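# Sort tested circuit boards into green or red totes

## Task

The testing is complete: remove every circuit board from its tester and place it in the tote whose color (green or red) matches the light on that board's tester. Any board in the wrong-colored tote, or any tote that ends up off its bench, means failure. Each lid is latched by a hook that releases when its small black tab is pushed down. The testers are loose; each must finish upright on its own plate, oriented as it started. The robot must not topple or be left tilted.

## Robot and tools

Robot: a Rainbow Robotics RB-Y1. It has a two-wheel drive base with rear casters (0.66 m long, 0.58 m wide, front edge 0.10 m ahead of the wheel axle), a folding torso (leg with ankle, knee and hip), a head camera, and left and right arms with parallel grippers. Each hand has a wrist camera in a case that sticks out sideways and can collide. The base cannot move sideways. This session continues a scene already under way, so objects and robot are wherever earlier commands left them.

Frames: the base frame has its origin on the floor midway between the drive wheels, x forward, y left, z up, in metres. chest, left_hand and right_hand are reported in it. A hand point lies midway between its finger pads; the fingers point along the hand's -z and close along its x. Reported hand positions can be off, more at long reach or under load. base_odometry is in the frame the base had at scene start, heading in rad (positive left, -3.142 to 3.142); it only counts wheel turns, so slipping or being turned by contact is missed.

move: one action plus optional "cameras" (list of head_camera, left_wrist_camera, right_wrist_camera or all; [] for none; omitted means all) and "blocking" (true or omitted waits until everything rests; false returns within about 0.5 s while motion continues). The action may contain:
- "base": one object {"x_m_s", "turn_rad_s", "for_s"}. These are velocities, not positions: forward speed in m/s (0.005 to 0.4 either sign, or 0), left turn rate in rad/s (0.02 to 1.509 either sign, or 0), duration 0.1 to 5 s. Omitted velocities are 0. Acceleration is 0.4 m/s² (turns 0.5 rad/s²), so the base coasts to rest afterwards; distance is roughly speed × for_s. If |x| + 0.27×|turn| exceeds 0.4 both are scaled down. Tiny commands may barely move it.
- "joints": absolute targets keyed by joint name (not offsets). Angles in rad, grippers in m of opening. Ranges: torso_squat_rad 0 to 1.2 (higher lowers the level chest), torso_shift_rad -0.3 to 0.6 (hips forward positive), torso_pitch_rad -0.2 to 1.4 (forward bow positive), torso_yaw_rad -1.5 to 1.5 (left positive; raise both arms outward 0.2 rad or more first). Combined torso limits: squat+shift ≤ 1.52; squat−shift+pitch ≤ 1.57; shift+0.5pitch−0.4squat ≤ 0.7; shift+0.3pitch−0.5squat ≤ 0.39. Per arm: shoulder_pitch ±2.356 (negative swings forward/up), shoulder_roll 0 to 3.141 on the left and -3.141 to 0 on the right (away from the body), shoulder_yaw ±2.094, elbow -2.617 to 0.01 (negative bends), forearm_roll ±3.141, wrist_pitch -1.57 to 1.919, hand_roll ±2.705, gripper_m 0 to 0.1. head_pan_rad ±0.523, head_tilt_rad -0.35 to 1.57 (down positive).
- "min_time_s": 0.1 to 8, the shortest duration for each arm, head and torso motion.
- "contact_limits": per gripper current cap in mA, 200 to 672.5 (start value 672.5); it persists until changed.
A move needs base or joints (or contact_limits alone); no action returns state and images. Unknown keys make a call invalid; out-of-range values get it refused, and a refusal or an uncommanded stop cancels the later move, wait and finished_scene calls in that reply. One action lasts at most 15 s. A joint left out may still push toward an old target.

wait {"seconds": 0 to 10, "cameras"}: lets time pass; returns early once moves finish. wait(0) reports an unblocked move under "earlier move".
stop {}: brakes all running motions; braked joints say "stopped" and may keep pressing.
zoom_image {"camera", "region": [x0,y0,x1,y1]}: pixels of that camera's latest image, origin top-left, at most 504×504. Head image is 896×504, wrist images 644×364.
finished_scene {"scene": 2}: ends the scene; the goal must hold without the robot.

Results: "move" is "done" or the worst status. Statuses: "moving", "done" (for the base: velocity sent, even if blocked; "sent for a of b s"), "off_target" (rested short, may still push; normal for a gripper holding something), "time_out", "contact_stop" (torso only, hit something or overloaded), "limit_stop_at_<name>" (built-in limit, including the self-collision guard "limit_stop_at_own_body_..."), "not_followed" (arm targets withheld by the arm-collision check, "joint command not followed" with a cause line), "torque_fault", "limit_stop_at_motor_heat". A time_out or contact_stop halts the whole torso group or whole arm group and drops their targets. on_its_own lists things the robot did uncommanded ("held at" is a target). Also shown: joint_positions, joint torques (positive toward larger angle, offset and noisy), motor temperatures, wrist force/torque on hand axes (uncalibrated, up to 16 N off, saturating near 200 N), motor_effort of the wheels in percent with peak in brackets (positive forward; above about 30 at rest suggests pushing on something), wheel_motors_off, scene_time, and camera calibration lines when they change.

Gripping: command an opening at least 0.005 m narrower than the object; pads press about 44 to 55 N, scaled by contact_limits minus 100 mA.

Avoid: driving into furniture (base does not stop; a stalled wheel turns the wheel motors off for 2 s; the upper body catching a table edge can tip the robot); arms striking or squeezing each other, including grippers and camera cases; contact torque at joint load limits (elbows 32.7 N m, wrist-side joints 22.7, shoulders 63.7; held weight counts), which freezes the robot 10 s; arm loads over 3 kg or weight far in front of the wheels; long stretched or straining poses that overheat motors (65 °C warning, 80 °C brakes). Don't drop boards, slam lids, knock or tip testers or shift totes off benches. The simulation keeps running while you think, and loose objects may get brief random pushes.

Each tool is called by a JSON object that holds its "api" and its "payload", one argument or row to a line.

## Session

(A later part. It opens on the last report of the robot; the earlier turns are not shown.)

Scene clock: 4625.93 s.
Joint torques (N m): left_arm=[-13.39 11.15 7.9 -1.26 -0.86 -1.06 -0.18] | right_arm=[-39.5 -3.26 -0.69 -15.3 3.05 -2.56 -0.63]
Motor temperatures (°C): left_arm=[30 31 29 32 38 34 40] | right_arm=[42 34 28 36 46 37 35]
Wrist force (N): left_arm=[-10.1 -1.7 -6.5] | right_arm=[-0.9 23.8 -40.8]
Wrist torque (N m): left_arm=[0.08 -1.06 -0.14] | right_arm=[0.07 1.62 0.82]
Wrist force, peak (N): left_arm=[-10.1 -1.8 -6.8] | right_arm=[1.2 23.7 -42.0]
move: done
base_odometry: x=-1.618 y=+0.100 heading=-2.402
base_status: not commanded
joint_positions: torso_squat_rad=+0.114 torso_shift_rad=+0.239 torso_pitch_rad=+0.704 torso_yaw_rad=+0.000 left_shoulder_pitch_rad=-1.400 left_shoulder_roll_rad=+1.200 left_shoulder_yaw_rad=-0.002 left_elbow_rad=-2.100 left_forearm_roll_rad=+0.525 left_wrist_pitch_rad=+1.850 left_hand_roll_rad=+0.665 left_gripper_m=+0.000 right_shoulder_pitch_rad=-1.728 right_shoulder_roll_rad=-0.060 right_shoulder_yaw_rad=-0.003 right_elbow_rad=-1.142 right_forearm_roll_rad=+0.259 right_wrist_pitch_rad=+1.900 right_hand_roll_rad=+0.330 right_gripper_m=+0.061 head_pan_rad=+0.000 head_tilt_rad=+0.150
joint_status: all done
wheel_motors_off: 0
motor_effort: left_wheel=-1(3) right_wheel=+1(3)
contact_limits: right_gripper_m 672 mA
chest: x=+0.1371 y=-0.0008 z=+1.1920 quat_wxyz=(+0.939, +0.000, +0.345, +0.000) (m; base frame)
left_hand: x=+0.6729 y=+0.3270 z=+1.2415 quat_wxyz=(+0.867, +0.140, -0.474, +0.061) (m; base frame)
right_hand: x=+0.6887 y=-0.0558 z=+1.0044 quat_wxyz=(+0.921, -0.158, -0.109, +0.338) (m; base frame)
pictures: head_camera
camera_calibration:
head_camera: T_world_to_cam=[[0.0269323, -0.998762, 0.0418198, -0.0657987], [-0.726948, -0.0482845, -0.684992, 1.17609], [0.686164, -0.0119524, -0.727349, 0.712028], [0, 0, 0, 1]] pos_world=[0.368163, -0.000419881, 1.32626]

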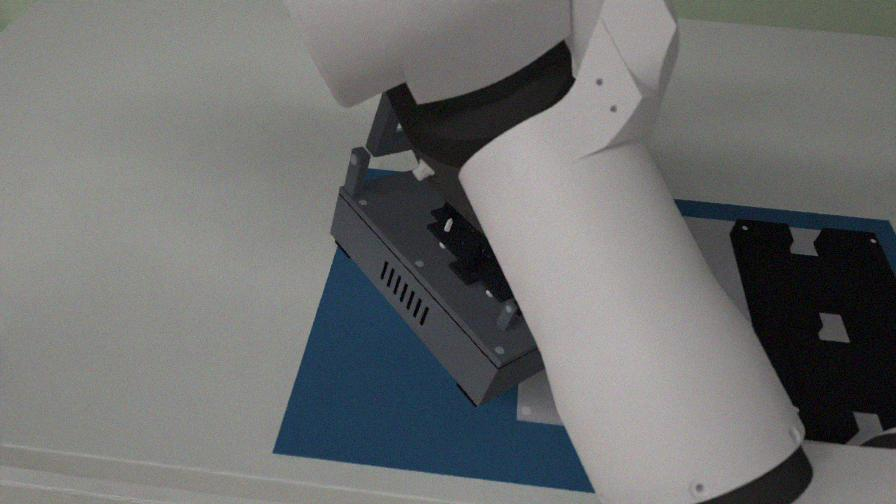

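{"api": "move", "payload": {
  "joints": {"right_shoulder_pitch_rad":-1.68,"right_shoulder_roll_rad":-0.038,"right_elbow_rad":-1.098,"right_forearm_roll_rad":0.28,"right_wrist_pitch_rad":1.878},
  "min_time_s": 3,
  "cameras": []
}}

{"api": "move", "payload": {
  "joints": {"right_shoulder_pitch_rad":-1.66,"right_shoulder_roll_rad":-0.030,"right_elbow_rad":-1.080,"right_forearm_roll_rad":0.286,"right_wrist_pitch_rad":1.866},
  "min_time_s": 3,
  "cameras": ["head_camera"]
}}

Scene clock: 4636.93 s.
Joint torques (N m): left_arm=[-13.52 11.27 8.2 -1.36 -0.9 -1.17 -0.11] | right_arm=[-32.31 -4.53 -0.21 -13.79 3.57 -2.16 -0.6]
Motor temperatures (°C): left_arm=[30 31 29 32 38 34 40] | right_arm=[42 34 28 36 46 37 35]
Wrist force (N): left_arm=[-10.0 -1.8 -6.4] | right_arm=[4.3 25.2 -35.5]
Wrist torque (N m): left_arm=[0.10 -1.05 -0.16] | right_arm=[0.05 1.75 0.77]
Wrist force, peak (N): left_arm=[-10.3 -1.9 -6.5] | right_arm=[-0.7 24.2 -40.8]
move: done
base_odometry: x=-1.618 y=+0.100 heading=-2.402
base_status: not commanded
joint_positions: torso_squat_rad=+0.114 torso_shift_rad=+0.239 torso_pitch_rad=+0.704 torso_yaw_rad=+0.000 left_shoulder_pitch_rad=-1.400 left_shoulder_roll_rad=+1.200 left_shoulder_yaw_rad=-0.002 left_elbow_rad=-2.100 left_forearm_roll_rad=+0.525 left_wrist_pitch_rad=+1.850 left_hand_roll_rad=+0.665 left_gripper_m=+0.000 right_shoulder_pitch_rad=-1.678 right_shoulder_roll_rad=-0.037 right_shoulder_yaw_rad=-0.003 right_elbow_rad=-1.097 right_forearm_roll_rad=+0.279 right_wrist_pitch_rad=+1.878 right_hand_roll_rad=+0.330 right_gripper_m=+0.061 head_pan_rad=+0.000 head_tilt_rad=+0.150
joint_status: all done
wheel_motors_off: 0
motor_effort: left_wheel=-1(3) right_wheel=+1(3)
contact_limits: right_gripper_m 672 mA
chest: x=+0.1371 y=-0.0007 z=+1.1920 quat_wxyz=(+0.939, +0.000, +0.345, +0.000) (m; base frame)
left_hand: x=+0.6729 y=+0.3270 z=+1.2416 quat_wxyz=(+0.867, +0.140, -0.474, +0.061) (m; base frame)
right_hand: x=+0.6744 y=-0.0590 z=+0.9673 quat_wxyz=(+0.922, -0.160, -0.073, +0.344) (m; base frame)
pictures: none
No camera images: "cameras" was empty.

Scene clock: 4640.23 s.
Joint torques (N m): left_arm=[-13.45 11.27 7.92 -1.24 -0.96 -1.15 -0.16] | right_arm=[-32.09 -3.74 0.04 -13.76 3.37 -1.76 -0.5]
Motor temperatures (°C): left_arm=[30 31 29 32 38 34 40] | right_arm=[42 34 28 36 46 36 35]
Wrist force (N): left_arm=[-9.8 -1.7 -6.4] | right_arm=[4.7 23.7 -34.7]
Wrist torque (N m): left_arm=[0.09 -1.04 -0.15] | right_arm=[-0.04 1.70 0.82]
Wrist force, peak (N): left_arm=[-10.1 -1.7 -6.8] | right_arm=[4.3 24.1 -38.4]
move: done
base_odometry: x=-1.618 y=+0.100 heading=-2.402
base_status: not commanded
joint_positions: torso_squat_rad=+0.114 torso_shift_rad=+0.239 torso_pitch_rad=+0.704 torso_yaw_rad=+0.000 left_shoulder_pitch_rad=-1.400 left_shoulder_roll_rad=+1.200 left_shoulder_yaw_rad=-0.002 left_elbow_rad=-2.100 left_forearm_roll_rad=+0.525 left_wrist_pitch_rad=+1.850 left_hand_roll_rad=+0.665 left_gripper_m=+0.000 right_shoulder_pitch_rad=-1.658 right_shoulder_roll_rad=-0.030 right_shoulder_yaw_rad=-0.003 right_elbow_rad=-1.079 right_forearm_roll_rad=+0.285 right_wrist_pitch_rad=+1.866 right_hand_roll_rad=+0.330 right_gripper_m=+0.061 head_pan_rad=+0.000 head_tilt_rad=+0.150
joint_status: all done
wheel_motors_off: 0
motor_effort: left_wheel=-3(4) right_wheel=+0(3)
contact_limits: right_gripper_m 672 mA
chest: x=+0.1370 y=-0.0007 z=+1.1920 quat_wxyz=(+0.939, +0.000, +0.345, +0.000) (m; base frame)
left_hand: x=+0.6728 y=+0.3270 z=+1.2417 quat_wxyz=(+0.867, +0.140, -0.474, +0.061) (m; base frame)
right_hand: x=+0.6687 y=-0.0602 z=+0.9529 quat_wxyz=(+0.922, -0.160, -0.060, +0.347) (m; base frame)
pictures: head_camera
camera_calibration:
head_camera: T_world_to_cam=[[0.0269759, -0.998758, 0.0418791, -0.0658369], [-0.726809, -0.0483593, -0.685135, 1.1762], [0.68631, -0.0119559, -0.727211, 0.711955], [0, 0, 0, 1]] pos_world=[0.368029, -0.0003627, 1.32636]

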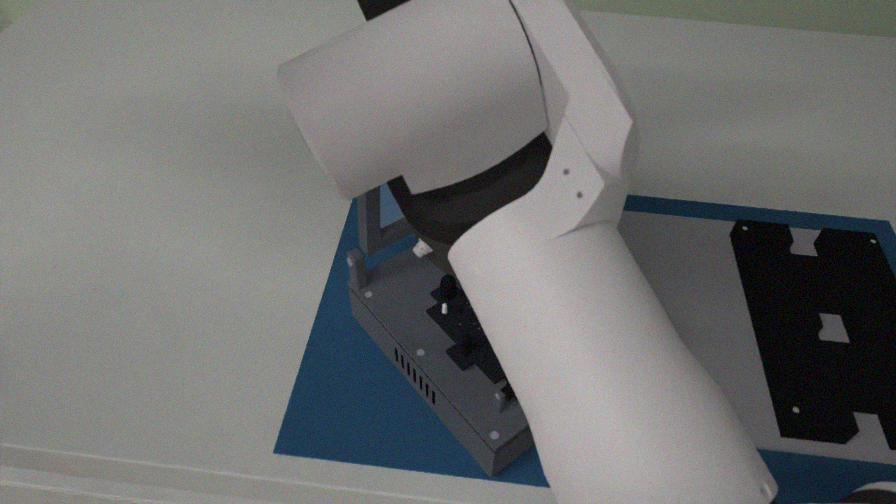

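{"api": "move", "payload": {
  "joints": {"right_shoulder_pitch_rad":-1.65,"right_shoulder_roll_rad":-0.026,"right_elbow_rad":-1.070,"right_forearm_roll_rad":0.29,"right_wrist_pitch_rad":1.85},
  "min_time_s": 3,
  "cameras": ["right_wrist_camera"]
}}

Scene clock: 4649.73 s.
Joint torques (N m): left_arm=[-13.58 11.24 7.85 -1.35 -0.95 -1.13 -0.17] | right_arm=[-18.99 -2.64 -0.09 -7.05 1.39 -3.82 -0.44]
Motor temperatures (°C): left_arm=[30 31 29 32 38 34 40] | right_arm=[41 34 28 35 47 36 35]
Wrist force (N): left_arm=[-10.1 -1.9 -6.3] | right_arm=[-3.4 18.4 -0.9]
Wrist torque (N m): left_arm=[0.11 -1.07 -0.14] | right_arm=[-0.06 2.37 0.58]
Wrist force, peak (N): left_arm=[-10.1 -1.9 -6.8] | right_arm=[4.6 24.6 -35.9]
move: done
base_odometry: x=-1.618 y=+0.100 heading=-2.402
base_status: not commanded
joint_positions: torso_squat_rad=+0.114 torso_shift_rad=+0.238 torso_pitch_rad=+0.702 torso_yaw_rad=+0.000 left_shoulder_pitch_rad=-1.400 left_shoulder_roll_rad=+1.200 left_shoulder_yaw_rad=-0.002 left_elbow_rad=-2.100 left_forearm_roll_rad=+0.525 left_wrist_pitch_rad=+1.850 left_hand_roll_rad=+0.665 left_gripper_m=+0.000 right_shoulder_pitch_rad=-1.651 right_shoulder_roll_rad=-0.026 right_shoulder_yaw_rad=-0.003 right_elbow_rad=-1.070 right_forearm_roll_rad=+0.290 right_wrist_pitch_rad=+1.851 right_hand_roll_rad=+0.330 right_gripper_m=+0.061 head_pan_rad=+0.000 head_tilt_rad=+0.150
joint_status: all done
wheel_motors_off: 0
motor_effort: left_wheel=-2(4) right_wheel=+2(3)
contact_limits: right_gripper_m 672 mA
chest: x=+0.1360 y=-0.0007 z=+1.1925 quat_wxyz=(+0.939, +0.000, +0.344, +0.000) (m; base frame)
left_hand: x=+0.6718 y=+0.3270 z=+1.2431 quat_wxyz=(+0.867, +0.140, -0.475, +0.061) (m; base frame)
right_hand: x=+0.6682 y=-0.0596 z=+0.9493 quat_wxyz=(+0.921, -0.161, -0.062, +0.348) (m; base frame)
pictures: right_wrist_camera
camera_calibration:
right_wrist_camera: T_world_to_cam=[[-0.758202, -0.651579, -0.023976, 0.493004], [-0.649643, 0.751789, 0.113037, 0.404838], [-0.0556274, 0.10128, -0.993302, 1.05784], [0, 0, 0, 1]] pos_world=[0.695641, -0.0902596, 1.01681]

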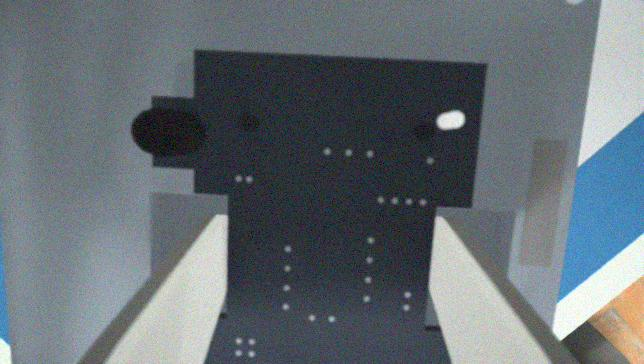

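{"api": "move", "payload": {
  "joints": {"right_gripper_m":0.083},
  "cameras": []
}}

{"api": "move", "payload": {
  "joints": {"right_shoulder_pitch_rad":-1.68,"right_shoulder_roll_rad":-0.038,"right_elbow_rad":-1.1,"right_forearm_roll_rad":0.28,"right_wrist_pitch_rad":1.895},
  "min_time_s": 3,
  "cameras": ["head_camera"]
}}

{"api": "move", "payload": {
  "joints": {"right_shoulder_pitch_rad":-1.80,"right_shoulder_roll_rad":-0.08,"right_elbow_rad":-1.21,"right_forearm_roll_rad":0.24,"right_wrist_pitch_rad":1.91},
  "min_time_s": 4,
  "cameras": ["head_camera","right_wrist_camera"]
}}

Scene clock: 4659.10 s.
Joint torques (N m): left_arm=[-13.54 11.26 7.99 -1.24 -0.87 -1.16 -0.13] | right_arm=[-20.48 -2.7 -0.25 -7.18 0.86 -0.62 -0.33]
Motor temperatures (°C): left_arm=[30 31 29 32 38 34 40] | right_arm=[40 34 28 35 46 37 35]
Wrist force (N): left_arm=[-9.9 -1.7 -6.4] | right_arm=[2.2 13.1 -13.1]
Wrist torque (N m): left_arm=[0.08 -1.04 -0.15] | right_arm=[-0.22 0.84 0.53]
Wrist force, peak (N): left_arm=[-10.1 -1.8 -6.8] | right_arm=[-3.3 18.8 -1.3]
move: done
base_odometry: x=-1.618 y=+0.100 heading=-2.403
base_status: not commanded
joint_positions: torso_squat_rad=+0.114 torso_shift_rad=+0.239 torso_pitch_rad=+0.702 torso_yaw_rad=+0.000 left_shoulder_pitch_rad=-1.400 left_shoulder_roll_rad=+1.200 left_shoulder_yaw_rad=-0.002 left_elbow_rad=-2.100 left_forearm_roll_rad=+0.525 left_wrist_pitch_rad=+1.850 left_hand_roll_rad=+0.665 left_gripper_m=+0.000 right_shoulder_pitch_rad=-1.651 right_shoulder_roll_rad=-0.026 right_shoulder_yaw_rad=-0.003 right_elbow_rad=-1.070 right_forearm_roll_rad=+0.290 right_wrist_pitch_rad=+1.850 right_hand_roll_rad=+0.330 right_gripper_m=+0.083 head_pan_rad=+0.000 head_tilt_rad=+0.150
joint_status: all done
wheel_motors_off: 0
motor_effort: left_wheel=-2(4) right_wheel=+2(3)
contact_limits: right_gripper_m 672 mA
chest: x=+0.1362 y=-0.0007 z=+1.1924 quat_wxyz=(+0.939, +0.000, +0.344, +0.000) (m; base frame)
left_hand: x=+0.6720 y=+0.3270 z=+1.2429 quat_wxyz=(+0.867, +0.140, -0.475, +0.061) (m; base frame)
right_hand: x=+0.6684 y=-0.0597 z=+0.9489 quat_wxyz=(+0.921, -0.161, -0.062, +0.348) (m; base frame)
pictures: none
No camera images: "cameras" was empty.

Scene clock: 4662.40 s.
Joint torques (N m): left_arm=[-13.41 11.26 7.92 -1.44 -0.91 -1.1 -0.16] | right_arm=[-24.17 -3.52 -0.31 -8.31 0.25 -0.11 -0.49]
Motor temperatures (°C): left_arm=[30 31 29 32 38 34 40] | right_arm=[40 34 28 35 46 36 35]
Wrist force (N): left_arm=[-10.0 -1.8 -6.4] | right_arm=[2.2 12.9 -13.4]
Wrist torque (N m): left_arm=[0.10 -1.05 -0.16] | right_arm=[-0.19 0.85 0.53]
Wrist force, peak (N): left_arm=[-10.1 -2.0 -6.8] | right_arm=[2.3 13.0 -13.6]
move: done
base_odometry: x=-1.618 y=+0.100 heading=-2.403
base_status: not commanded
joint_positions: torso_squat_rad=+0.114 torso_shift_rad=+0.239 torso_pitch_rad=+0.702 torso_yaw_rad=+0.000 left_shoulder_pitch_rad=-1.400 left_shoulder_roll_rad=+1.200 left_shoulder_yaw_rad=-0.002 left_elbow_rad=-2.100 left_forearm_roll_rad=+0.525 left_wrist_pitch_rad=+1.850 left_hand_roll_rad=+0.665 left_gripper_m=+0.000 right_shoulder_pitch_rad=-1.680 right_shoulder_roll_rad=-0.038 right_shoulder_yaw_rad=-0.003 right_elbow_rad=-1.100 right_forearm_roll_rad=+0.280 right_wrist_pitch_rad=+1.895 right_hand_roll_rad=+0.330 right_gripper_m=+0.083 head_pan_rad=+0.000 head_tilt_rad=+0.150
joint_status: all done
wheel_motors_off: 0
motor_effort: left_wheel=-3(5) right_wheel=+2(3)
contact_limits: right_gripper_m 672 mA
chest: x=+0.1362 y=-0.0007 z=+1.1924 quat_wxyz=(+0.939, +0.000, +0.344, +0.000) (m; base frame)
left_hand: x=+0.6720 y=+0.3270 z=+1.2429 quat_wxyz=(+0.867, +0.140, -0.475, +0.061) (m; base frame)
right_hand: x=+0.6714 y=-0.0600 z=+0.9701 quat_wxyz=(+0.923, -0.161, -0.068, +0.342) (m; base frame)
pictures: head_camera
camera_calibration:
head_camera: T_world_to_cam=[[0.0268937, -0.998759, 0.0419285, -0.0658816], [-0.725771, -0.0483515, -0.686235, 1.17709], [0.687411, -0.0119751, -0.72617, 0.711361], [0, 0, 0, 1]] pos_world=[0.367072, -0.00036715, 1.32709]

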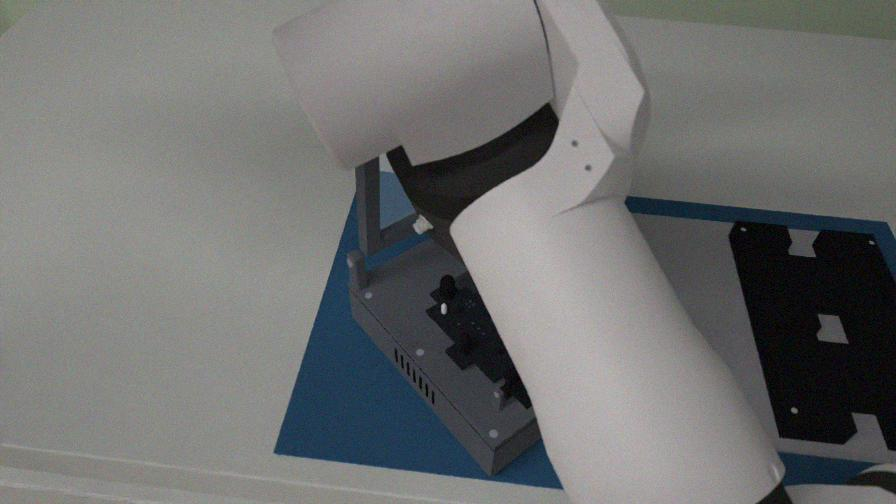

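Scene clock: 4666.70 s.
Joint torques (N m): left_arm=[-13.56 11.37 8.13 -1.23 -0.88 -1.12 -0.13] | right_arm=[-24.59 -4.94 -0.51 -8.06 0.15 -0.51 -0.12]
Motor temperatures (°C): left_arm=[30 31 29 32 38 34 40] | right_arm=[40 34 28 35 46 36 35]
Wrist force (N): left_arm=[-9.7 -1.7 -6.4] | right_arm=[0.8 13.3 -13.1]
Wrist torque (N m): left_arm=[0.09 -1.01 -0.14] | right_arm=[-0.20 0.78 0.51]
Wrist force, peak (N): left_arm=[-10.2 -1.8 -6.7] | right_arm=[-3.7 15.4 -25.2]
move: done
base_odometry: x=-1.618 y=+0.100 heading=-2.403
base_status: not commanded
joint_positions: torso_squat_rad=+0.114 torso_shift_rad=+0.239 torso_pitch_rad=+0.703 torso_yaw_rad=+0.000 left_shoulder_pitch_rad=-1.400 left_shoulder_roll_rad=+1.200 left_shoulder_yaw_rad=-0.002 left_elbow_rad=-2.100 left_forearm_roll_rad=+0.525 left_wrist_pitch_rad=+1.850 left_hand_roll_rad=+0.665 left_gripper_m=+0.000 right_shoulder_pitch_rad=-1.800 right_shoulder_roll_rad=-0.080 right_shoulder_yaw_rad=-0.003 right_elbow_rad=-1.210 right_forearm_roll_rad=+0.240 right_wrist_pitch_rad=+1.910 right_hand_roll_rad=+0.330 right_gripper_m=+0.083 head_pan_rad=+0.000 head_tilt_rad=+0.150
joint_status: all done
wheel_motors_off: 0
motor_effort: left_wheel=-7(7) right_wheel=+5(6)
contact_limits: right_gripper_m 672 mA
chest: x=+0.1363 y=-0.0008 z=+1.1924 quat_wxyz=(+0.939, +0.000, +0.344, +0.000) (m; base frame)
left_hand: x=+0.6721 y=+0.3269 z=+1.2428 quat_wxyz=(+0.867, +0.140, -0.475, +0.061) (m; base frame)
right_hand: x=+0.7060 y=-0.0452 z=+1.0619 quat_wxyz=(+0.914, -0.154, -0.173, +0.333) (m; base frame)
pictures: head_camera, right_wrist_camera
camera_calibration:
head_camera: T_world_to_cam=[[0.0267926, -0.998761, 0.0419242, -0.0659008], [-0.725879, -0.0482733, -0.686127, 1.17699], [0.687301, -0.0120488, -0.726273, 0.711441], [0, 0, 0, 1]] pos_world=[0.367142, -0.000430136, 1.32703]
right_wrist_camera: T_world_to_cam=[[-0.722361, -0.650033, -0.235906, 0.733532], [-0.675951, 0.735716, 0.0425642, 0.498493], [0.145892, 0.190208, -0.970843, 1.00826], [0, 0, 0, 1]] pos_world=[0.719735, -0.0817088, 1.13069]

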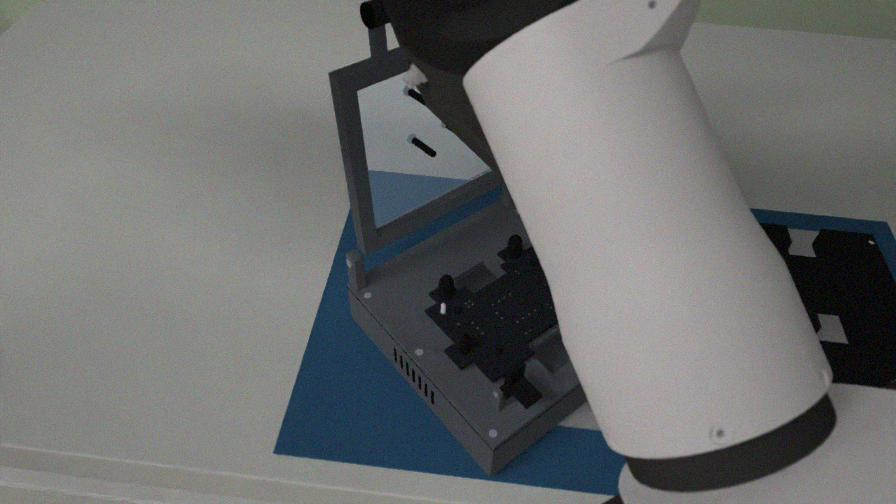

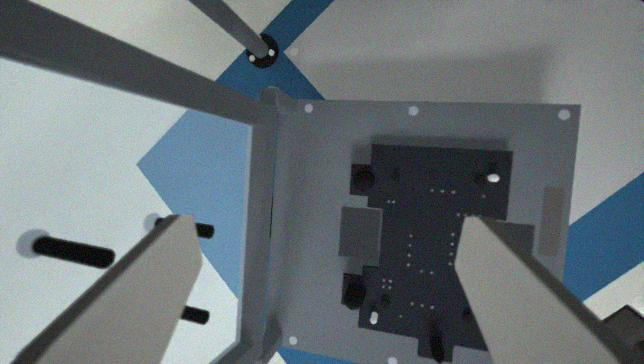

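{"api": "move", "payload": {
  "joints": {"right_shoulder_pitch_rad":-1.92,"right_shoulder_roll_rad":-0.2,"right_elbow_rad":-1.36,"right_wrist_pitch_rad":1.91},
  "min_time_s": 3,
  "cameras": []
}}

{"api": "move", "payload": {
  "joints": {"right_shoulder_pitch_rad":-1.92,"right_shoulder_roll_rad":-0.8,"right_elbow_rad":-1.5,"right_hand_roll_rad":0.65,"right_wrist_pitch_rad":1.9},
  "min_time_s": 3,
  "cameras": ["head_camera"]
}}

{"api": "zoom_image", "payload": {
  "camera": "head_camera",
  "region": [330, 160, 650, 480]
}}

Scene clock: 4676.63 s.
Joint torques (N m): left_arm=[-13.59 11.34 7.82 -1.36 -0.96 -1.09 -0.19] | right_arm=[-24.45 -6.43 -1.35 -6.94 0.19 -1.45 -0.09]
Motor temperatures (°C): left_arm=[30 31 29 32 38 34 40] | right_arm=[40 34 28 34 46 36 35]
Wrist force (N): left_arm=[-9.8 -1.7 -6.3] | right_arm=[-0.2 13.8 -12.4]
Wrist torque (N m): left_arm=[0.08 -1.03 -0.15] | right_arm=[-0.25 0.73 0.52]
Wrist force, peak (N): left_arm=[-10.3 -1.8 -6.6] | right_arm=[-4.1 14.3 -14.0]
move: done
base_odometry: x=-1.618 y=+0.100 heading=-2.403
base_status: not commanded
joint_positions: torso_squat_rad=+0.114 torso_shift_rad=+0.239 torso_pitch_rad=+0.703 torso_yaw_rad=+0.000 left_shoulder_pitch_rad=-1.400 left_shoulder_roll_rad=+1.200 left_shoulder_yaw_rad=-0.002 left_elbow_rad=-2.100 left_forearm_roll_rad=+0.525 left_wrist_pitch_rad=+1.850 left_hand_roll_rad=+0.665 left_gripper_m=+0.000 right_shoulder_pitch_rad=-1.920 right_shoulder_roll_rad=-0.200 right_shoulder_yaw_rad=-0.003 right_elbow_rad=-1.360 right_forearm_roll_rad=+0.240 right_wrist_pitch_rad=+1.910 right_hand_roll_rad=+0.330 right_gripper_m=+0.083 head_pan_rad=+0.000 head_tilt_rad=+0.150
joint_status: all done
wheel_motors_off: 0
motor_effort: left_wheel=-7(9) right_wheel=+4(7)
contact_limits: right_gripper_m 672 mA
chest: x=+0.1363 y=-0.0007 z=+1.1924 quat_wxyz=(+0.939, +0.000, +0.344, +0.000) (m; base frame)
left_hand: x=+0.6721 y=+0.3270 z=+1.2428 quat_wxyz=(+0.867, +0.140, -0.475, +0.061) (m; base frame)
right_hand: x=+0.7400 y=-0.0778 z=+1.1849 quat_wxyz=(+0.891, -0.185, -0.305, +0.282) (m; base frame)
pictures: none
No camera images: "cameras" was empty.

Scene clock: 4679.93 s.
Joint torques (N m): left_arm=[-13.33 11.28 7.99 -1.35 -0.91 -1.09 -0.1] | right_arm=[-21.81 -9.94 -3.33 -5.11 0.42 -1.93 0.38]
Motor temperatures (°C): left_arm=[30 31 29 32 38 34 40] | right_arm=[39 34 28 34 46 36 35]
Wrist force (N): left_arm=[-9.9 -1.7 -6.2] | right_arm=[0.3 15.4 -10.4]
Wrist torque (N m): left_arm=[0.09 -1.04 -0.17] | right_arm=[-0.33 0.79 0.51]
Wrist force, peak (N): left_arm=[-10.2 -2.0 -6.6] | right_arm=[-0.6 14.6 -12.4]
move: done
base_odometry: x=-1.618 y=+0.100 heading=-2.403
base_status: not commanded
joint_positions: torso_squat_rad=+0.114 torso_shift_rad=+0.239 torso_pitch_rad=+0.703 torso_yaw_rad=+0.000 left_shoulder_pitch_rad=-1.400 left_shoulder_roll_rad=+1.200 left_shoulder_yaw_rad=-0.002 left_elbow_rad=-2.100 left_forearm_roll_rad=+0.525 left_wrist_pitch_rad=+1.850 left_hand_roll_rad=+0.665 left_gripper_m=+0.000 right_shoulder_pitch_rad=-1.920 right_shoulder_roll_rad=-0.800 right_shoulder_yaw_rad=-0.003 right_elbow_rad=-1.500 right_forearm_roll_rad=+0.240 right_wrist_pitch_rad=+1.900 right_hand_roll_rad=+0.650 right_gripper_m=+0.083 head_pan_rad=+0.000 head_tilt_rad=+0.150
joint_status: all done
wheel_motors_off: 0
motor_effort: left_wheel=-6(7) right_wheel=+5(6)
contact_limits: right_gripper_m 672 mA
chest: x=+0.1363 y=-0.0007 z=+1.1924 quat_wxyz=(+0.939, +0.000, +0.344, +0.000) (m; base frame)
left_hand: x=+0.6721 y=+0.3270 z=+1.2428 quat_wxyz=(+0.867, +0.140, -0.475, +0.061) (m; base frame)
right_hand: x=+0.7308 y=-0.3670 z=+1.3353 quat_wxyz=(+0.831, -0.427, -0.305, +0.185) (m; base frame)
pictures: head_camera
camera_calibration:
head_camera: T_world_to_cam=[[0.0268064, -0.99876, 0.041941, -0.0659096], [-0.725878, -0.0482948, -0.686126, 1.17699], [0.687301, -0.0120515, -0.726273, 0.711441], [0, 0, 0, 1]] pos_world=[0.367142, -0.000411628, 1.32703]

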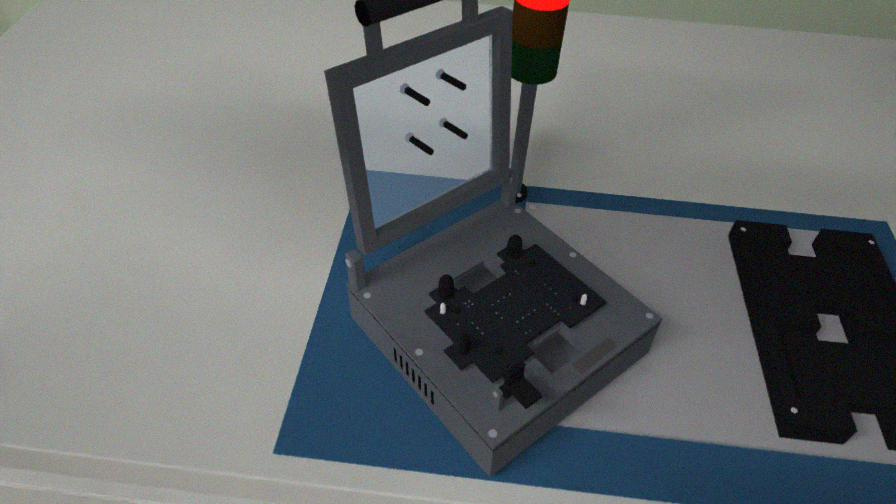

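Scaled by 1.575 from the camera's 896x504 image, which has a finer 1280x720 frame.

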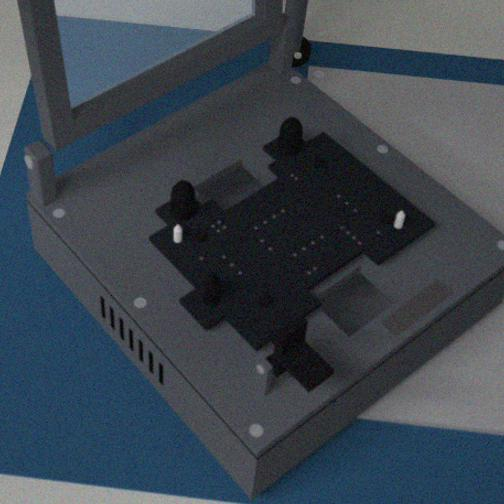

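{"api": "move", "payload": {
  "base": {"x_m_s":0.028,"for_s":1.0},
  "joints": {"right_shoulder_pitch_rad":-1.98,"right_shoulder_roll_rad":-0.8,"right_elbow_rad":-1.0,"right_forearm_roll_rad":-0.6,"right_wrist_pitch_rad":1.9,"right_hand_roll_rad":0.215},
  "min_time_s": 3,
  "cameras": ["head_camera"]
}}

{"api": "zoom_image", "payload": {
  "camera": "head_camera",
  "region": [330, 160, 650, 480]
}}

{"api": "move", "payload": {
  "joints": {"right_shoulder_pitch_rad":-1.9655,"right_shoulder_roll_rad":-0.413,"right_elbow_rad":-0.851,"right_forearm_roll_rad":-0.6,"right_wrist_pitch_rad":1.91,"right_hand_roll_rad":0.215},
  "min_time_s": 4,
  "cameras": ["head_camera","right_wrist_camera"]
}}

Scene clock: 4726.37 s.
Joint torques (N m): left_arm=[-13.65 11.21 7.79 -1.28 -0.9 -1.16 -0.2] | right_arm=[-24.28 -10.06 -3.34 -5.64 -0.43 -1.09 -0.31]
Motor temperatures (°C): left_arm=[30 31 29 32 38 34 40] | right_arm=[38 34 28 33 46 36 35]
Wrist force (N): left_arm=[-10.0 -1.7 -6.3] | right_arm=[-0.5 11.1 -13.1]
Wrist torque (N m): left_arm=[0.09 -1.06 -0.15] | right_arm=[-0.09 0.68 0.50]
Wrist force, peak (N): left_arm=[-10.3 -1.9 -6.7] | right_arm=[0.0 16.0 -10.6]
move: done
base_odometry: x=-1.639 y=+0.081 heading=-2.402
base_status: done (sent for 1 of 1 s)
joint_positions: torso_squat_rad=+0.114 torso_shift_rad=+0.239 torso_pitch_rad=+0.702 torso_yaw_rad=+0.000 left_shoulder_pitch_rad=-1.400 left_shoulder_roll_rad=+1.200 left_shoulder_yaw_rad=-0.002 left_elbow_rad=-2.100 left_forearm_roll_rad=+0.525 left_wrist_pitch_rad=+1.850 left_hand_roll_rad=+0.665 left_gripper_m=+0.000 right_shoulder_pitch_rad=-1.980 right_shoulder_roll_rad=-0.800 right_shoulder_yaw_rad=-0.003 right_elbow_rad=-1.000 right_forearm_roll_rad=-0.600 right_wrist_pitch_rad=+1.900 right_hand_roll_rad=+0.215 right_gripper_m=+0.083 head_pan_rad=+0.000 head_tilt_rad=+0.150
joint_status: all done
wheel_motors_off: 0
motor_effort: left_wheel=-1(15) right_wheel=+1(24)
contact_limits: right_gripper_m 672 mA
chest: x=+0.1363 y=-0.0007 z=+1.1924 quat_wxyz=(+0.939, +0.000, +0.344, +0.000) (m; base frame)
left_hand: x=+0.6720 y=+0.3270 z=+1.2428 quat_wxyz=(+0.867, +0.140, -0.475, +0.061) (m; base frame)
right_hand: x=+0.7525 y=-0.2459 z=+1.1821 quat_wxyz=(+0.958, +0.025, -0.211, +0.195) (m; base frame)
pictures: head_camera
camera_calibration:
head_camera: T_world_to_cam=[[0.0268085, -0.99876, 0.0419502, -0.0659182], [-0.725822, -0.0483037, -0.686184, 1.17704], [0.68736, -0.0120528, -0.726217, 0.711394], [0, 0, 0, 1]] pos_world=[0.367108, -0.000406644, 1.32706]

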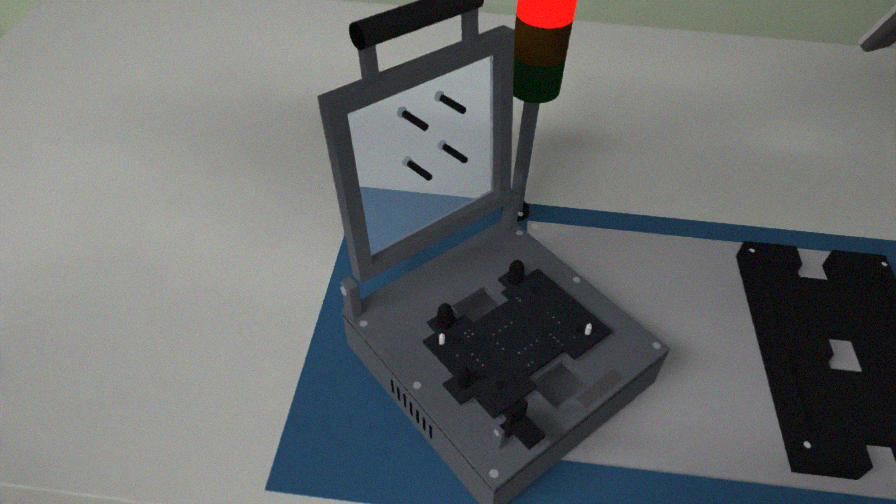

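Scaled by 1.575 from the camera's 896x504 image, which has a finer 1280x720 frame.

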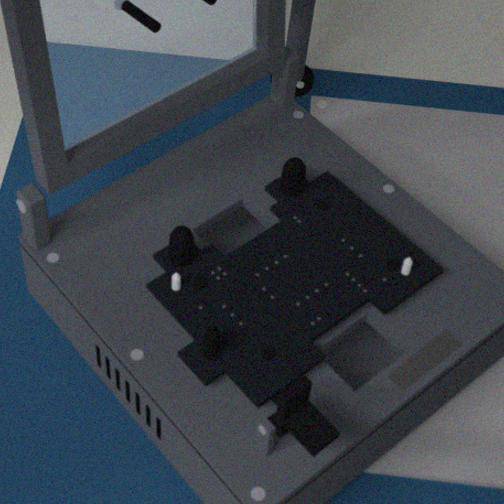

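Scene clock: 4730.67 s.
Joint torques (N m): left_arm=[-13.53 11.23 7.94 -1.26 -0.93 -1.16 -0.19] | right_arm=[-23.21 -4.86 -2.39 -6.49 -0.65 -0.21 -0.23]
Motor temperatures (°C): left_arm=[30 31 29 32 38 34 40] | right_arm=[38 34 28 33 46 36 35]
Wrist force (N): left_arm=[-9.8 -1.7 -6.1] | right_arm=[1.0 10.0 -13.4]
Wrist torque (N m): left_arm=[0.09 -1.05 -0.16] | right_arm=[-0.04 0.79 0.51]
Wrist force, peak (N): left_arm=[-10.2 -2.0 -6.6] | right_arm=[-0.3 11.3 -13.3]
move: done
base_odometry: x=-1.639 y=+0.081 heading=-2.402
base_status: not commanded
joint_positions: torso_squat_rad=+0.114 torso_shift_rad=+0.239 torso_pitch_rad=+0.702 torso_yaw_rad=+0.000 left_shoulder_pitch_rad=-1.400 left_shoulder_roll_rad=+1.200 left_shoulder_yaw_rad=-0.002 left_elbow_rad=-2.100 left_forearm_roll_rad=+0.525 left_wrist_pitch_rad=+1.850 left_hand_roll_rad=+0.665 left_gripper_m=+0.000 right_shoulder_pitch_rad=-1.966 right_shoulder_roll_rad=-0.414 right_shoulder_yaw_rad=-0.003 right_elbow_rad=-0.851 right_forearm_roll_rad=-0.600 right_wrist_pitch_rad=+1.910 right_hand_roll_rad=+0.215 right_gripper_m=+0.083 head_pan_rad=+0.000 head_tilt_rad=+0.150
joint_status: all done
wheel_motors_off: 0
motor_effort: left_wheel=-1(3) right_wheel=-1(3)
contact_limits: right_gripper_m 672 mA
chest: x=+0.1363 y=-0.0007 z=+1.1924 quat_wxyz=(+0.939, +0.000, +0.344, +0.000) (m; base frame)
left_hand: x=+0.6720 y=+0.3270 z=+1.2428 quat_wxyz=(+0.867, +0.140, -0.475, +0.061) (m; base frame)
right_hand: x=+0.7008 y=-0.0568 z=+1.0769 quat_wxyz=(+0.936, +0.130, -0.076, +0.319) (m; base frame)
pictures: head_camera, right_wrist_camera
camera_calibration:
head_camera: T_world_to_cam=[[0.0268089, -0.99876, 0.0419501, -0.0659181], [-0.725822, -0.0483039, -0.686184, 1.17704], [0.68736, -0.0120525, -0.726217, 0.711394], [0, 0, 0, 1]] pos_world=[0.367108, -0.000406518, 1.32706]
right_wrist_camera: T_world_to_cam=[[-0.795635, -0.556955, -0.238256, 0.785005], [-0.571321, 0.559151, 0.600785, -0.181653], [-0.201389, 0.614126, -0.76308, 1.06949], [0, 0, 0, 1]] pos_world=[0.736179, -0.11802, 1.11228]

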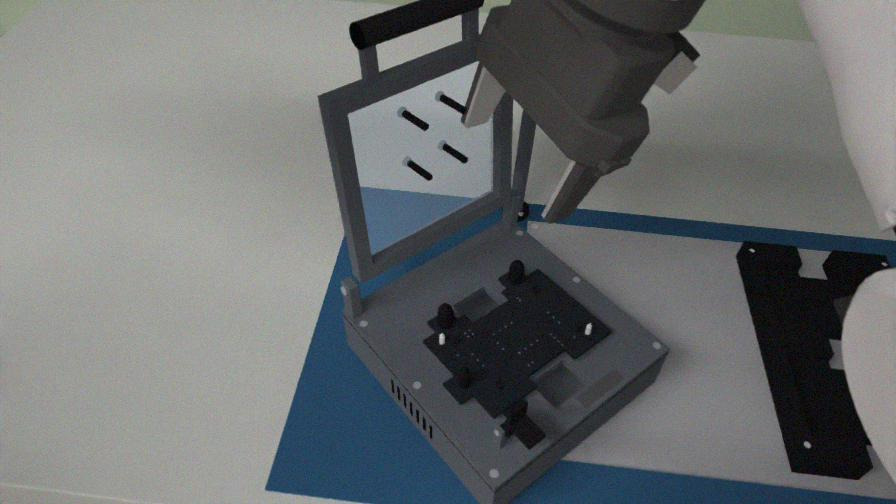

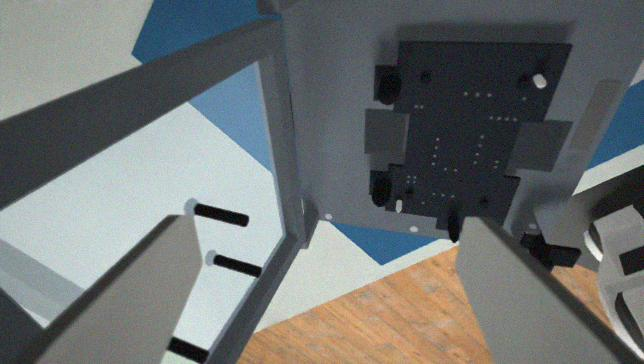

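{"api": "move", "payload": {
  "base": {"x_m_s":0.02,"for_s":0.75},
  "joints": {"right_shoulder_pitch_rad":-1.83,"right_shoulder_roll_rad":-0.37,"right_elbow_rad":-0.87,"right_forearm_roll_rad":-0.58,"right_wrist_pitch_rad":1.915,"right_hand_roll_rad":0.327},
  "min_time_s": 4,
  "cameras": ["head_camera","right_wrist_camera"]
}}

{"api": "zoom_image", "payload": {
  "camera": "head_camera",
  "region": [360, 160, 660, 460]
}}

Scene clock: 4754.87 s.
Joint torques (N m): left_arm=[-13.56 11.1 7.67 -1.4 -0.87 -1.12 -0.11] | right_arm=[-22.57 -4.31 -2.42 -7.99 -0.1 0.02 0.41]
Motor temperatures (°C): left_arm=[30 31 29 32 38 34 40] | right_arm=[38 34 28 33 46 36 35]
Wrist force (N): left_arm=[-9.8 -2.0 -6.4] | right_arm=[1.4 9.5 -13.3]
Wrist torque (N m): left_arm=[0.11 -1.05 -0.16] | right_arm=[-0.02 0.81 0.50]
Wrist force, peak (N): left_arm=[-10.2 -2.0 -6.8] | right_arm=[0.7 9.8 -13.8]
move: done
base_odometry: x=-1.650 y=+0.071 heading=-2.402
base_status: done (sent for 0.77 of 0.77 s)
joint_positions: torso_squat_rad=+0.114 torso_shift_rad=+0.239 torso_pitch_rad=+0.702 torso_yaw_rad=+0.000 left_shoulder_pitch_rad=-1.400 left_shoulder_roll_rad=+1.200 left_shoulder_yaw_rad=-0.002 left_elbow_rad=-2.100 left_forearm_roll_rad=+0.525 left_wrist_pitch_rad=+1.850 left_hand_roll_rad=+0.665 left_gripper_m=+0.000 right_shoulder_pitch_rad=-1.831 right_shoulder_roll_rad=-0.371 right_shoulder_yaw_rad=-0.003 right_elbow_rad=-0.870 right_forearm_roll_rad=-0.580 right_wrist_pitch_rad=+1.915 right_hand_roll_rad=+0.327 right_gripper_m=+0.083 head_pan_rad=+0.000 head_tilt_rad=+0.150
joint_status: all done
wheel_motors_off: 0
motor_effort: left_wheel=-2(15) right_wheel=-2(15)
contact_limits: right_gripper_m 672 mA
chest: x=+0.1363 y=-0.0007 z=+1.1924 quat_wxyz=(+0.939, +0.000, +0.344, +0.000) (m; base frame)
left_hand: x=+0.6720 y=+0.3270 z=+1.2428 quat_wxyz=(+0.867, +0.140, -0.475, +0.061) (m; base frame)
right_hand: x=+0.6730 y=-0.0612 z=+1.0072 quat_wxyz=(+0.921, +0.134, -0.022, +0.364) (m; base frame)
pictures: head_camera, right_wrist_camera
camera_calibration:
head_camera: T_world_to_cam=[[0.0268092, -0.99876, 0.0419493, -0.0659173], [-0.725816, -0.0483037, -0.686191, 1.17705], [0.687367, -0.0120512, -0.72621, 0.71139], [0, 0, 0, 1]] pos_world=[0.367102, -0.000406676, 1.32706]
right_wrist_camera: T_world_to_cam=[[-0.74809, -0.646703, -0.148783, 0.616145], [-0.573171, 0.516712, 0.635991, -0.189972], [-0.334419, 0.561056, -0.757218, 1.09375], [0, 0, 0, 1]] pos_world=[0.717817, -0.117032, 1.0407]

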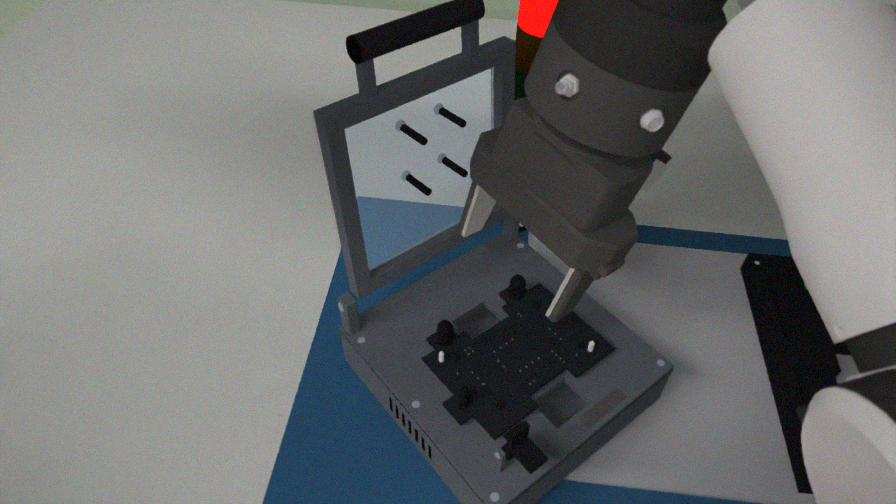

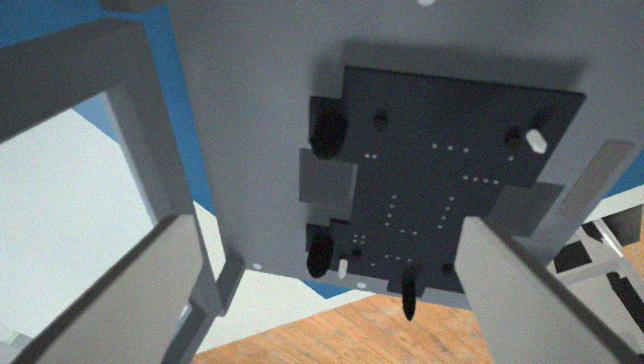

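Scaled by 1.680 from the camera's 896x504 image, which has a finer 1280x720 frame.

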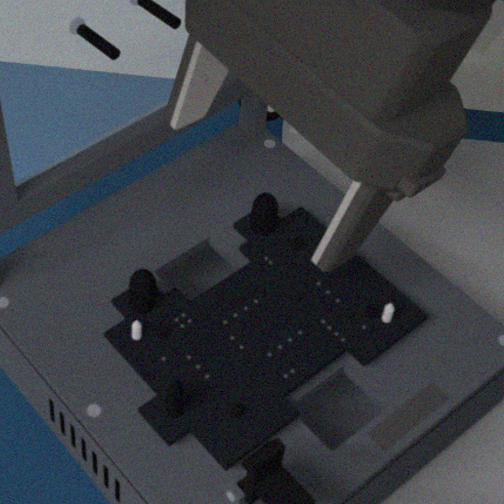

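{"api": "move", "payload": {
  "joints": {"right_shoulder_pitch_rad":-1.765,"right_shoulder_roll_rad":-0.352,"right_elbow_rad":-0.868,"right_forearm_roll_rad":-0.57},
  "min_time_s": 3,
  "cameras": ["head_camera","right_wrist_camera"]
}}

{"api": "zoom_image", "payload": {
  "camera": "head_camera",
  "region": [360, 200, 660, 500]
}}

Scene clock: 4764.13 s.
Joint torques (N m): left_arm=[-13.36 11.31 8.01 -1.36 -0.92 -1.05 -0.17] | right_arm=[-22.1 -4.16 -2.28 -6.6 -0.16 0.1 0.32]
Motor temperatures (°C): left_arm=[30 31 29 32 38 34 40] | right_arm=[38 34 28 33 46 36 35]
Wrist force (N): left_arm=[-9.8 -1.7 -6.4] | right_arm=[1.7 9.4 -13.4]
Wrist torque (N m): left_arm=[0.09 -1.05 -0.16] | right_arm=[-0.01 0.82 0.50]
Wrist force, peak (N): left_arm=[-10.1 -1.9 -6.8] | right_arm=[1.3 9.6 -13.8]
move: done
base_odometry: x=-1.650 y=+0.071 heading=-2.402
base_status: not commanded
joint_positions: torso_squat_rad=+0.114 torso_shift_rad=+0.239 torso_pitch_rad=+0.702 torso_yaw_rad=+0.000 left_shoulder_pitch_rad=-1.400 left_shoulder_roll_rad=+1.200 left_shoulder_yaw_rad=-0.002 left_elbow_rad=-2.100 left_forearm_roll_rad=+0.525 left_wrist_pitch_rad=+1.850 left_hand_roll_rad=+0.665 left_gripper_m=+0.000 right_shoulder_pitch_rad=-1.766 right_shoulder_roll_rad=-0.353 right_shoulder_yaw_rad=-0.003 right_elbow_rad=-0.868 right_forearm_roll_rad=-0.570 right_wrist_pitch_rad=+1.915 right_hand_roll_rad=+0.327 right_gripper_m=+0.083 head_pan_rad=+0.000 head_tilt_rad=+0.150
joint_status: all done
wheel_motors_off: 0
motor_effort: left_wheel=-3(4) right_wheel=-1(3)
contact_limits: right_gripper_m 672 mA
chest: x=+0.1363 y=-0.0007 z=+1.1924 quat_wxyz=(+0.939, +0.000, +0.344, +0.000) (m; base frame)
left_hand: x=+0.6720 y=+0.3270 z=+1.2428 quat_wxyz=(+0.867, +0.140, -0.475, +0.061) (m; base frame)
right_hand: x=+0.6562 y=-0.0659 z=+0.9731 quat_wxyz=(+0.924, +0.138, +0.011, +0.357) (m; base frame)
pictures: head_camera, right_wrist_camera
camera_calibration:
head_camera: T_world_to_cam=[[0.0268093, -0.99876, 0.0419495, -0.0659174], [-0.725816, -0.0483039, -0.686191, 1.17705], [0.687367, -0.0120513, -0.726211, 0.71139], [0, 0, 0, 1]] pos_world=[0.367102, -0.000406467, 1.32706]
right_wrist_camera: T_world_to_cam=[[-0.759513, -0.644395, -0.088851, 0.544871], [-0.527517, 0.530235, 0.66376, -0.231605], [-0.380611, 0.551005, -0.74265, 1.08048], [0, 0, 0, 1]] pos_world=[0.702903, -0.12143, 1.00456]

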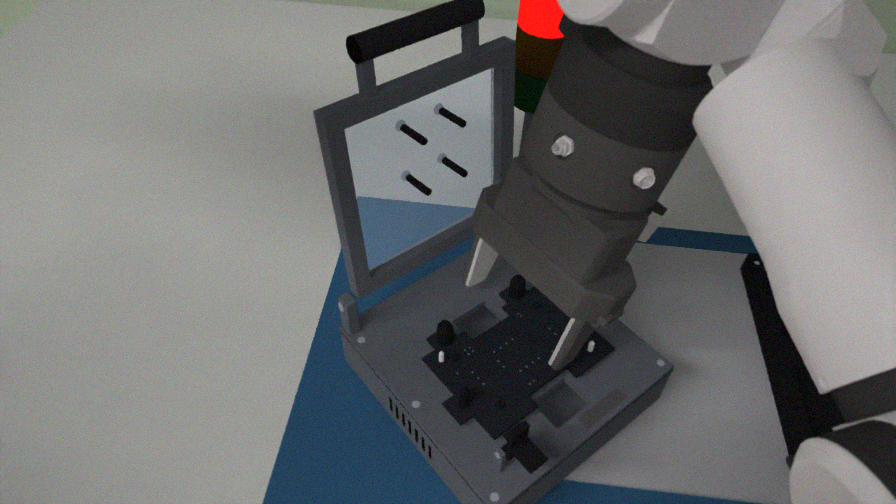

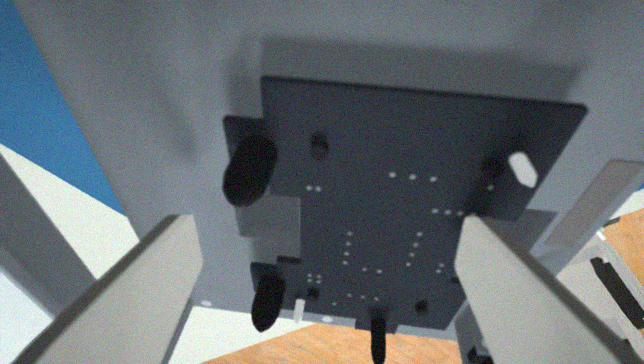

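Scaled by 1.680 from the camera's 896x504 image, which has a finer 1280x720 frame.

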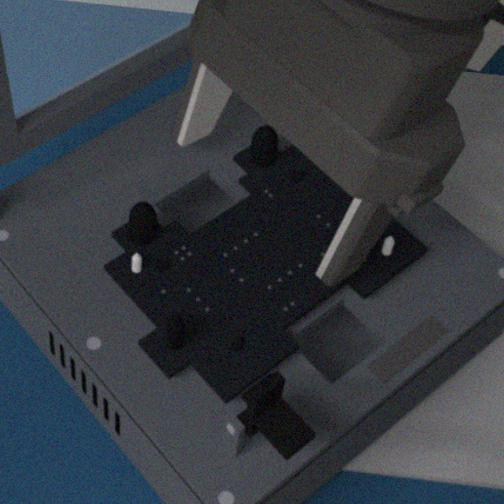

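{"api": "move", "payload": {
  "base": {"x_m_s":-0.02,"for_s":0.75},
  "cameras": ["head_camera"]
}}

{"api": "zoom_image", "payload": {
  "camera": "head_camera",
  "region": [360, 200, 660, 500]
}}

Scene clock: 4779.17 s.
Joint torques (N m): left_arm=[-13.45 11.03 8.09 -1.31 -0.84 -1.14 -0.12] | right_arm=[-22.94 -4.64 -2.15 -7.26 -0.15 0.09 0.29]
Motor temperatures (°C): left_arm=[30 31 29 32 38 34 40] | right_arm=[38 34 28 33 46 36 35]
Wrist force (N): left_arm=[-9.9 -1.7 -6.3] | right_arm=[1.5 9.2 -13.4]
Wrist torque (N m): left_arm=[0.10 -1.04 -0.15] | right_arm=[0.02 0.80 0.49]
Wrist force, peak (N): left_arm=[-10.3 -1.7 -6.5] | right_arm=[1.5 9.5 -13.9]
move: done
base_odometry: x=-1.639 y=+0.081 heading=-2.403
base_status: done (sent for 0.77 of 0.77 s)
joint_positions: torso_squat_rad=+0.114 torso_shift_rad=+0.239 torso_pitch_rad=+0.702 torso_yaw_rad=+0.000 left_shoulder_pitch_rad=-1.400 left_shoulder_roll_rad=+1.200 left_shoulder_yaw_rad=-0.002 left_elbow_rad=-2.100 left_forearm_roll_rad=+0.525 left_wrist_pitch_rad=+1.850 left_hand_roll_rad=+0.665 left_gripper_m=+0.000 right_shoulder_pitch_rad=-1.766 right_shoulder_roll_rad=-0.352 right_shoulder_yaw_rad=-0.003 right_elbow_rad=-0.868 right_forearm_roll_rad=-0.570 right_wrist_pitch_rad=+1.915 right_hand_roll_rad=+0.327 right_gripper_m=+0.083 head_pan_rad=+0.000 head_tilt_rad=+0.150
joint_status: not commanded
wheel_motors_off: 0
motor_effort: left_wheel=-3(17) right_wheel=+6(14)
contact_limits: right_gripper_m 672 mA
chest: x=+0.1363 y=-0.0007 z=+1.1924 quat_wxyz=(+0.939, +0.000, +0.344, +0.000) (m; base frame)
left_hand: x=+0.6720 y=+0.3270 z=+1.2428 quat_wxyz=(+0.867, +0.140, -0.475, +0.061) (m; base frame)
right_hand: x=+0.6561 y=-0.0659 z=+0.9730 quat_wxyz=(+0.924, +0.138, +0.011, +0.357) (m; base frame)
pictures: head_camera
camera_calibration:
head_camera: T_world_to_cam=[[0.0268105, -0.99876, 0.0419488, -0.0659165], [-0.725801, -0.0483045, -0.686207, 1.17706], [0.687382, -0.0120489, -0.726196, 0.711378], [0, 0, 0, 1]] pos_world=[0.367092, -0.000406, 1.32707]

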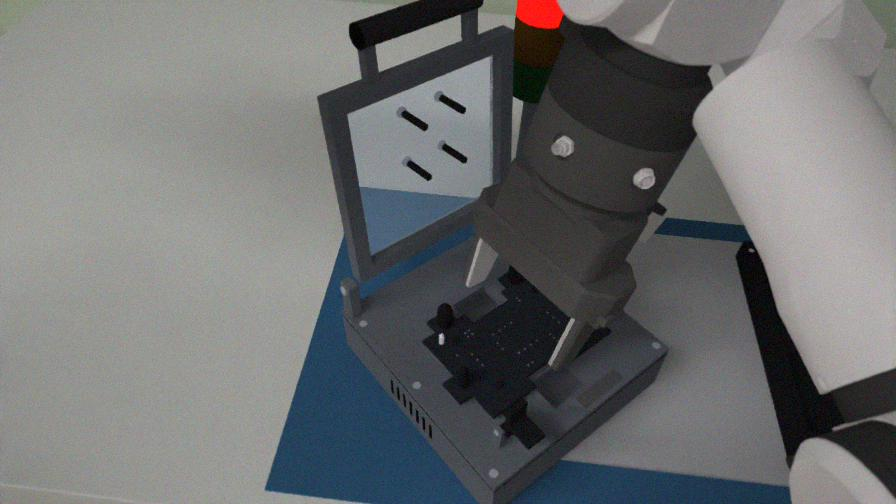

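Scaled by 1.680 from the camera's 896x504 image, which has a finer 1280x720 frame.

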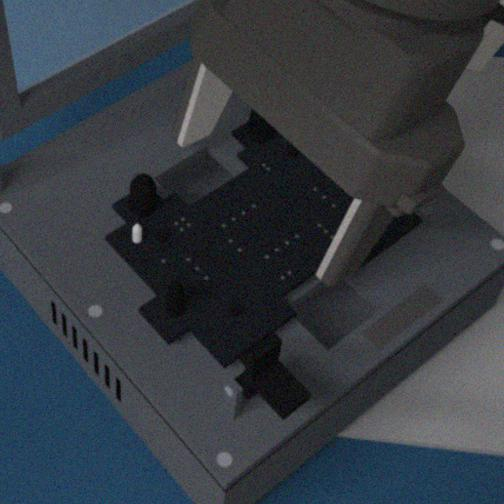

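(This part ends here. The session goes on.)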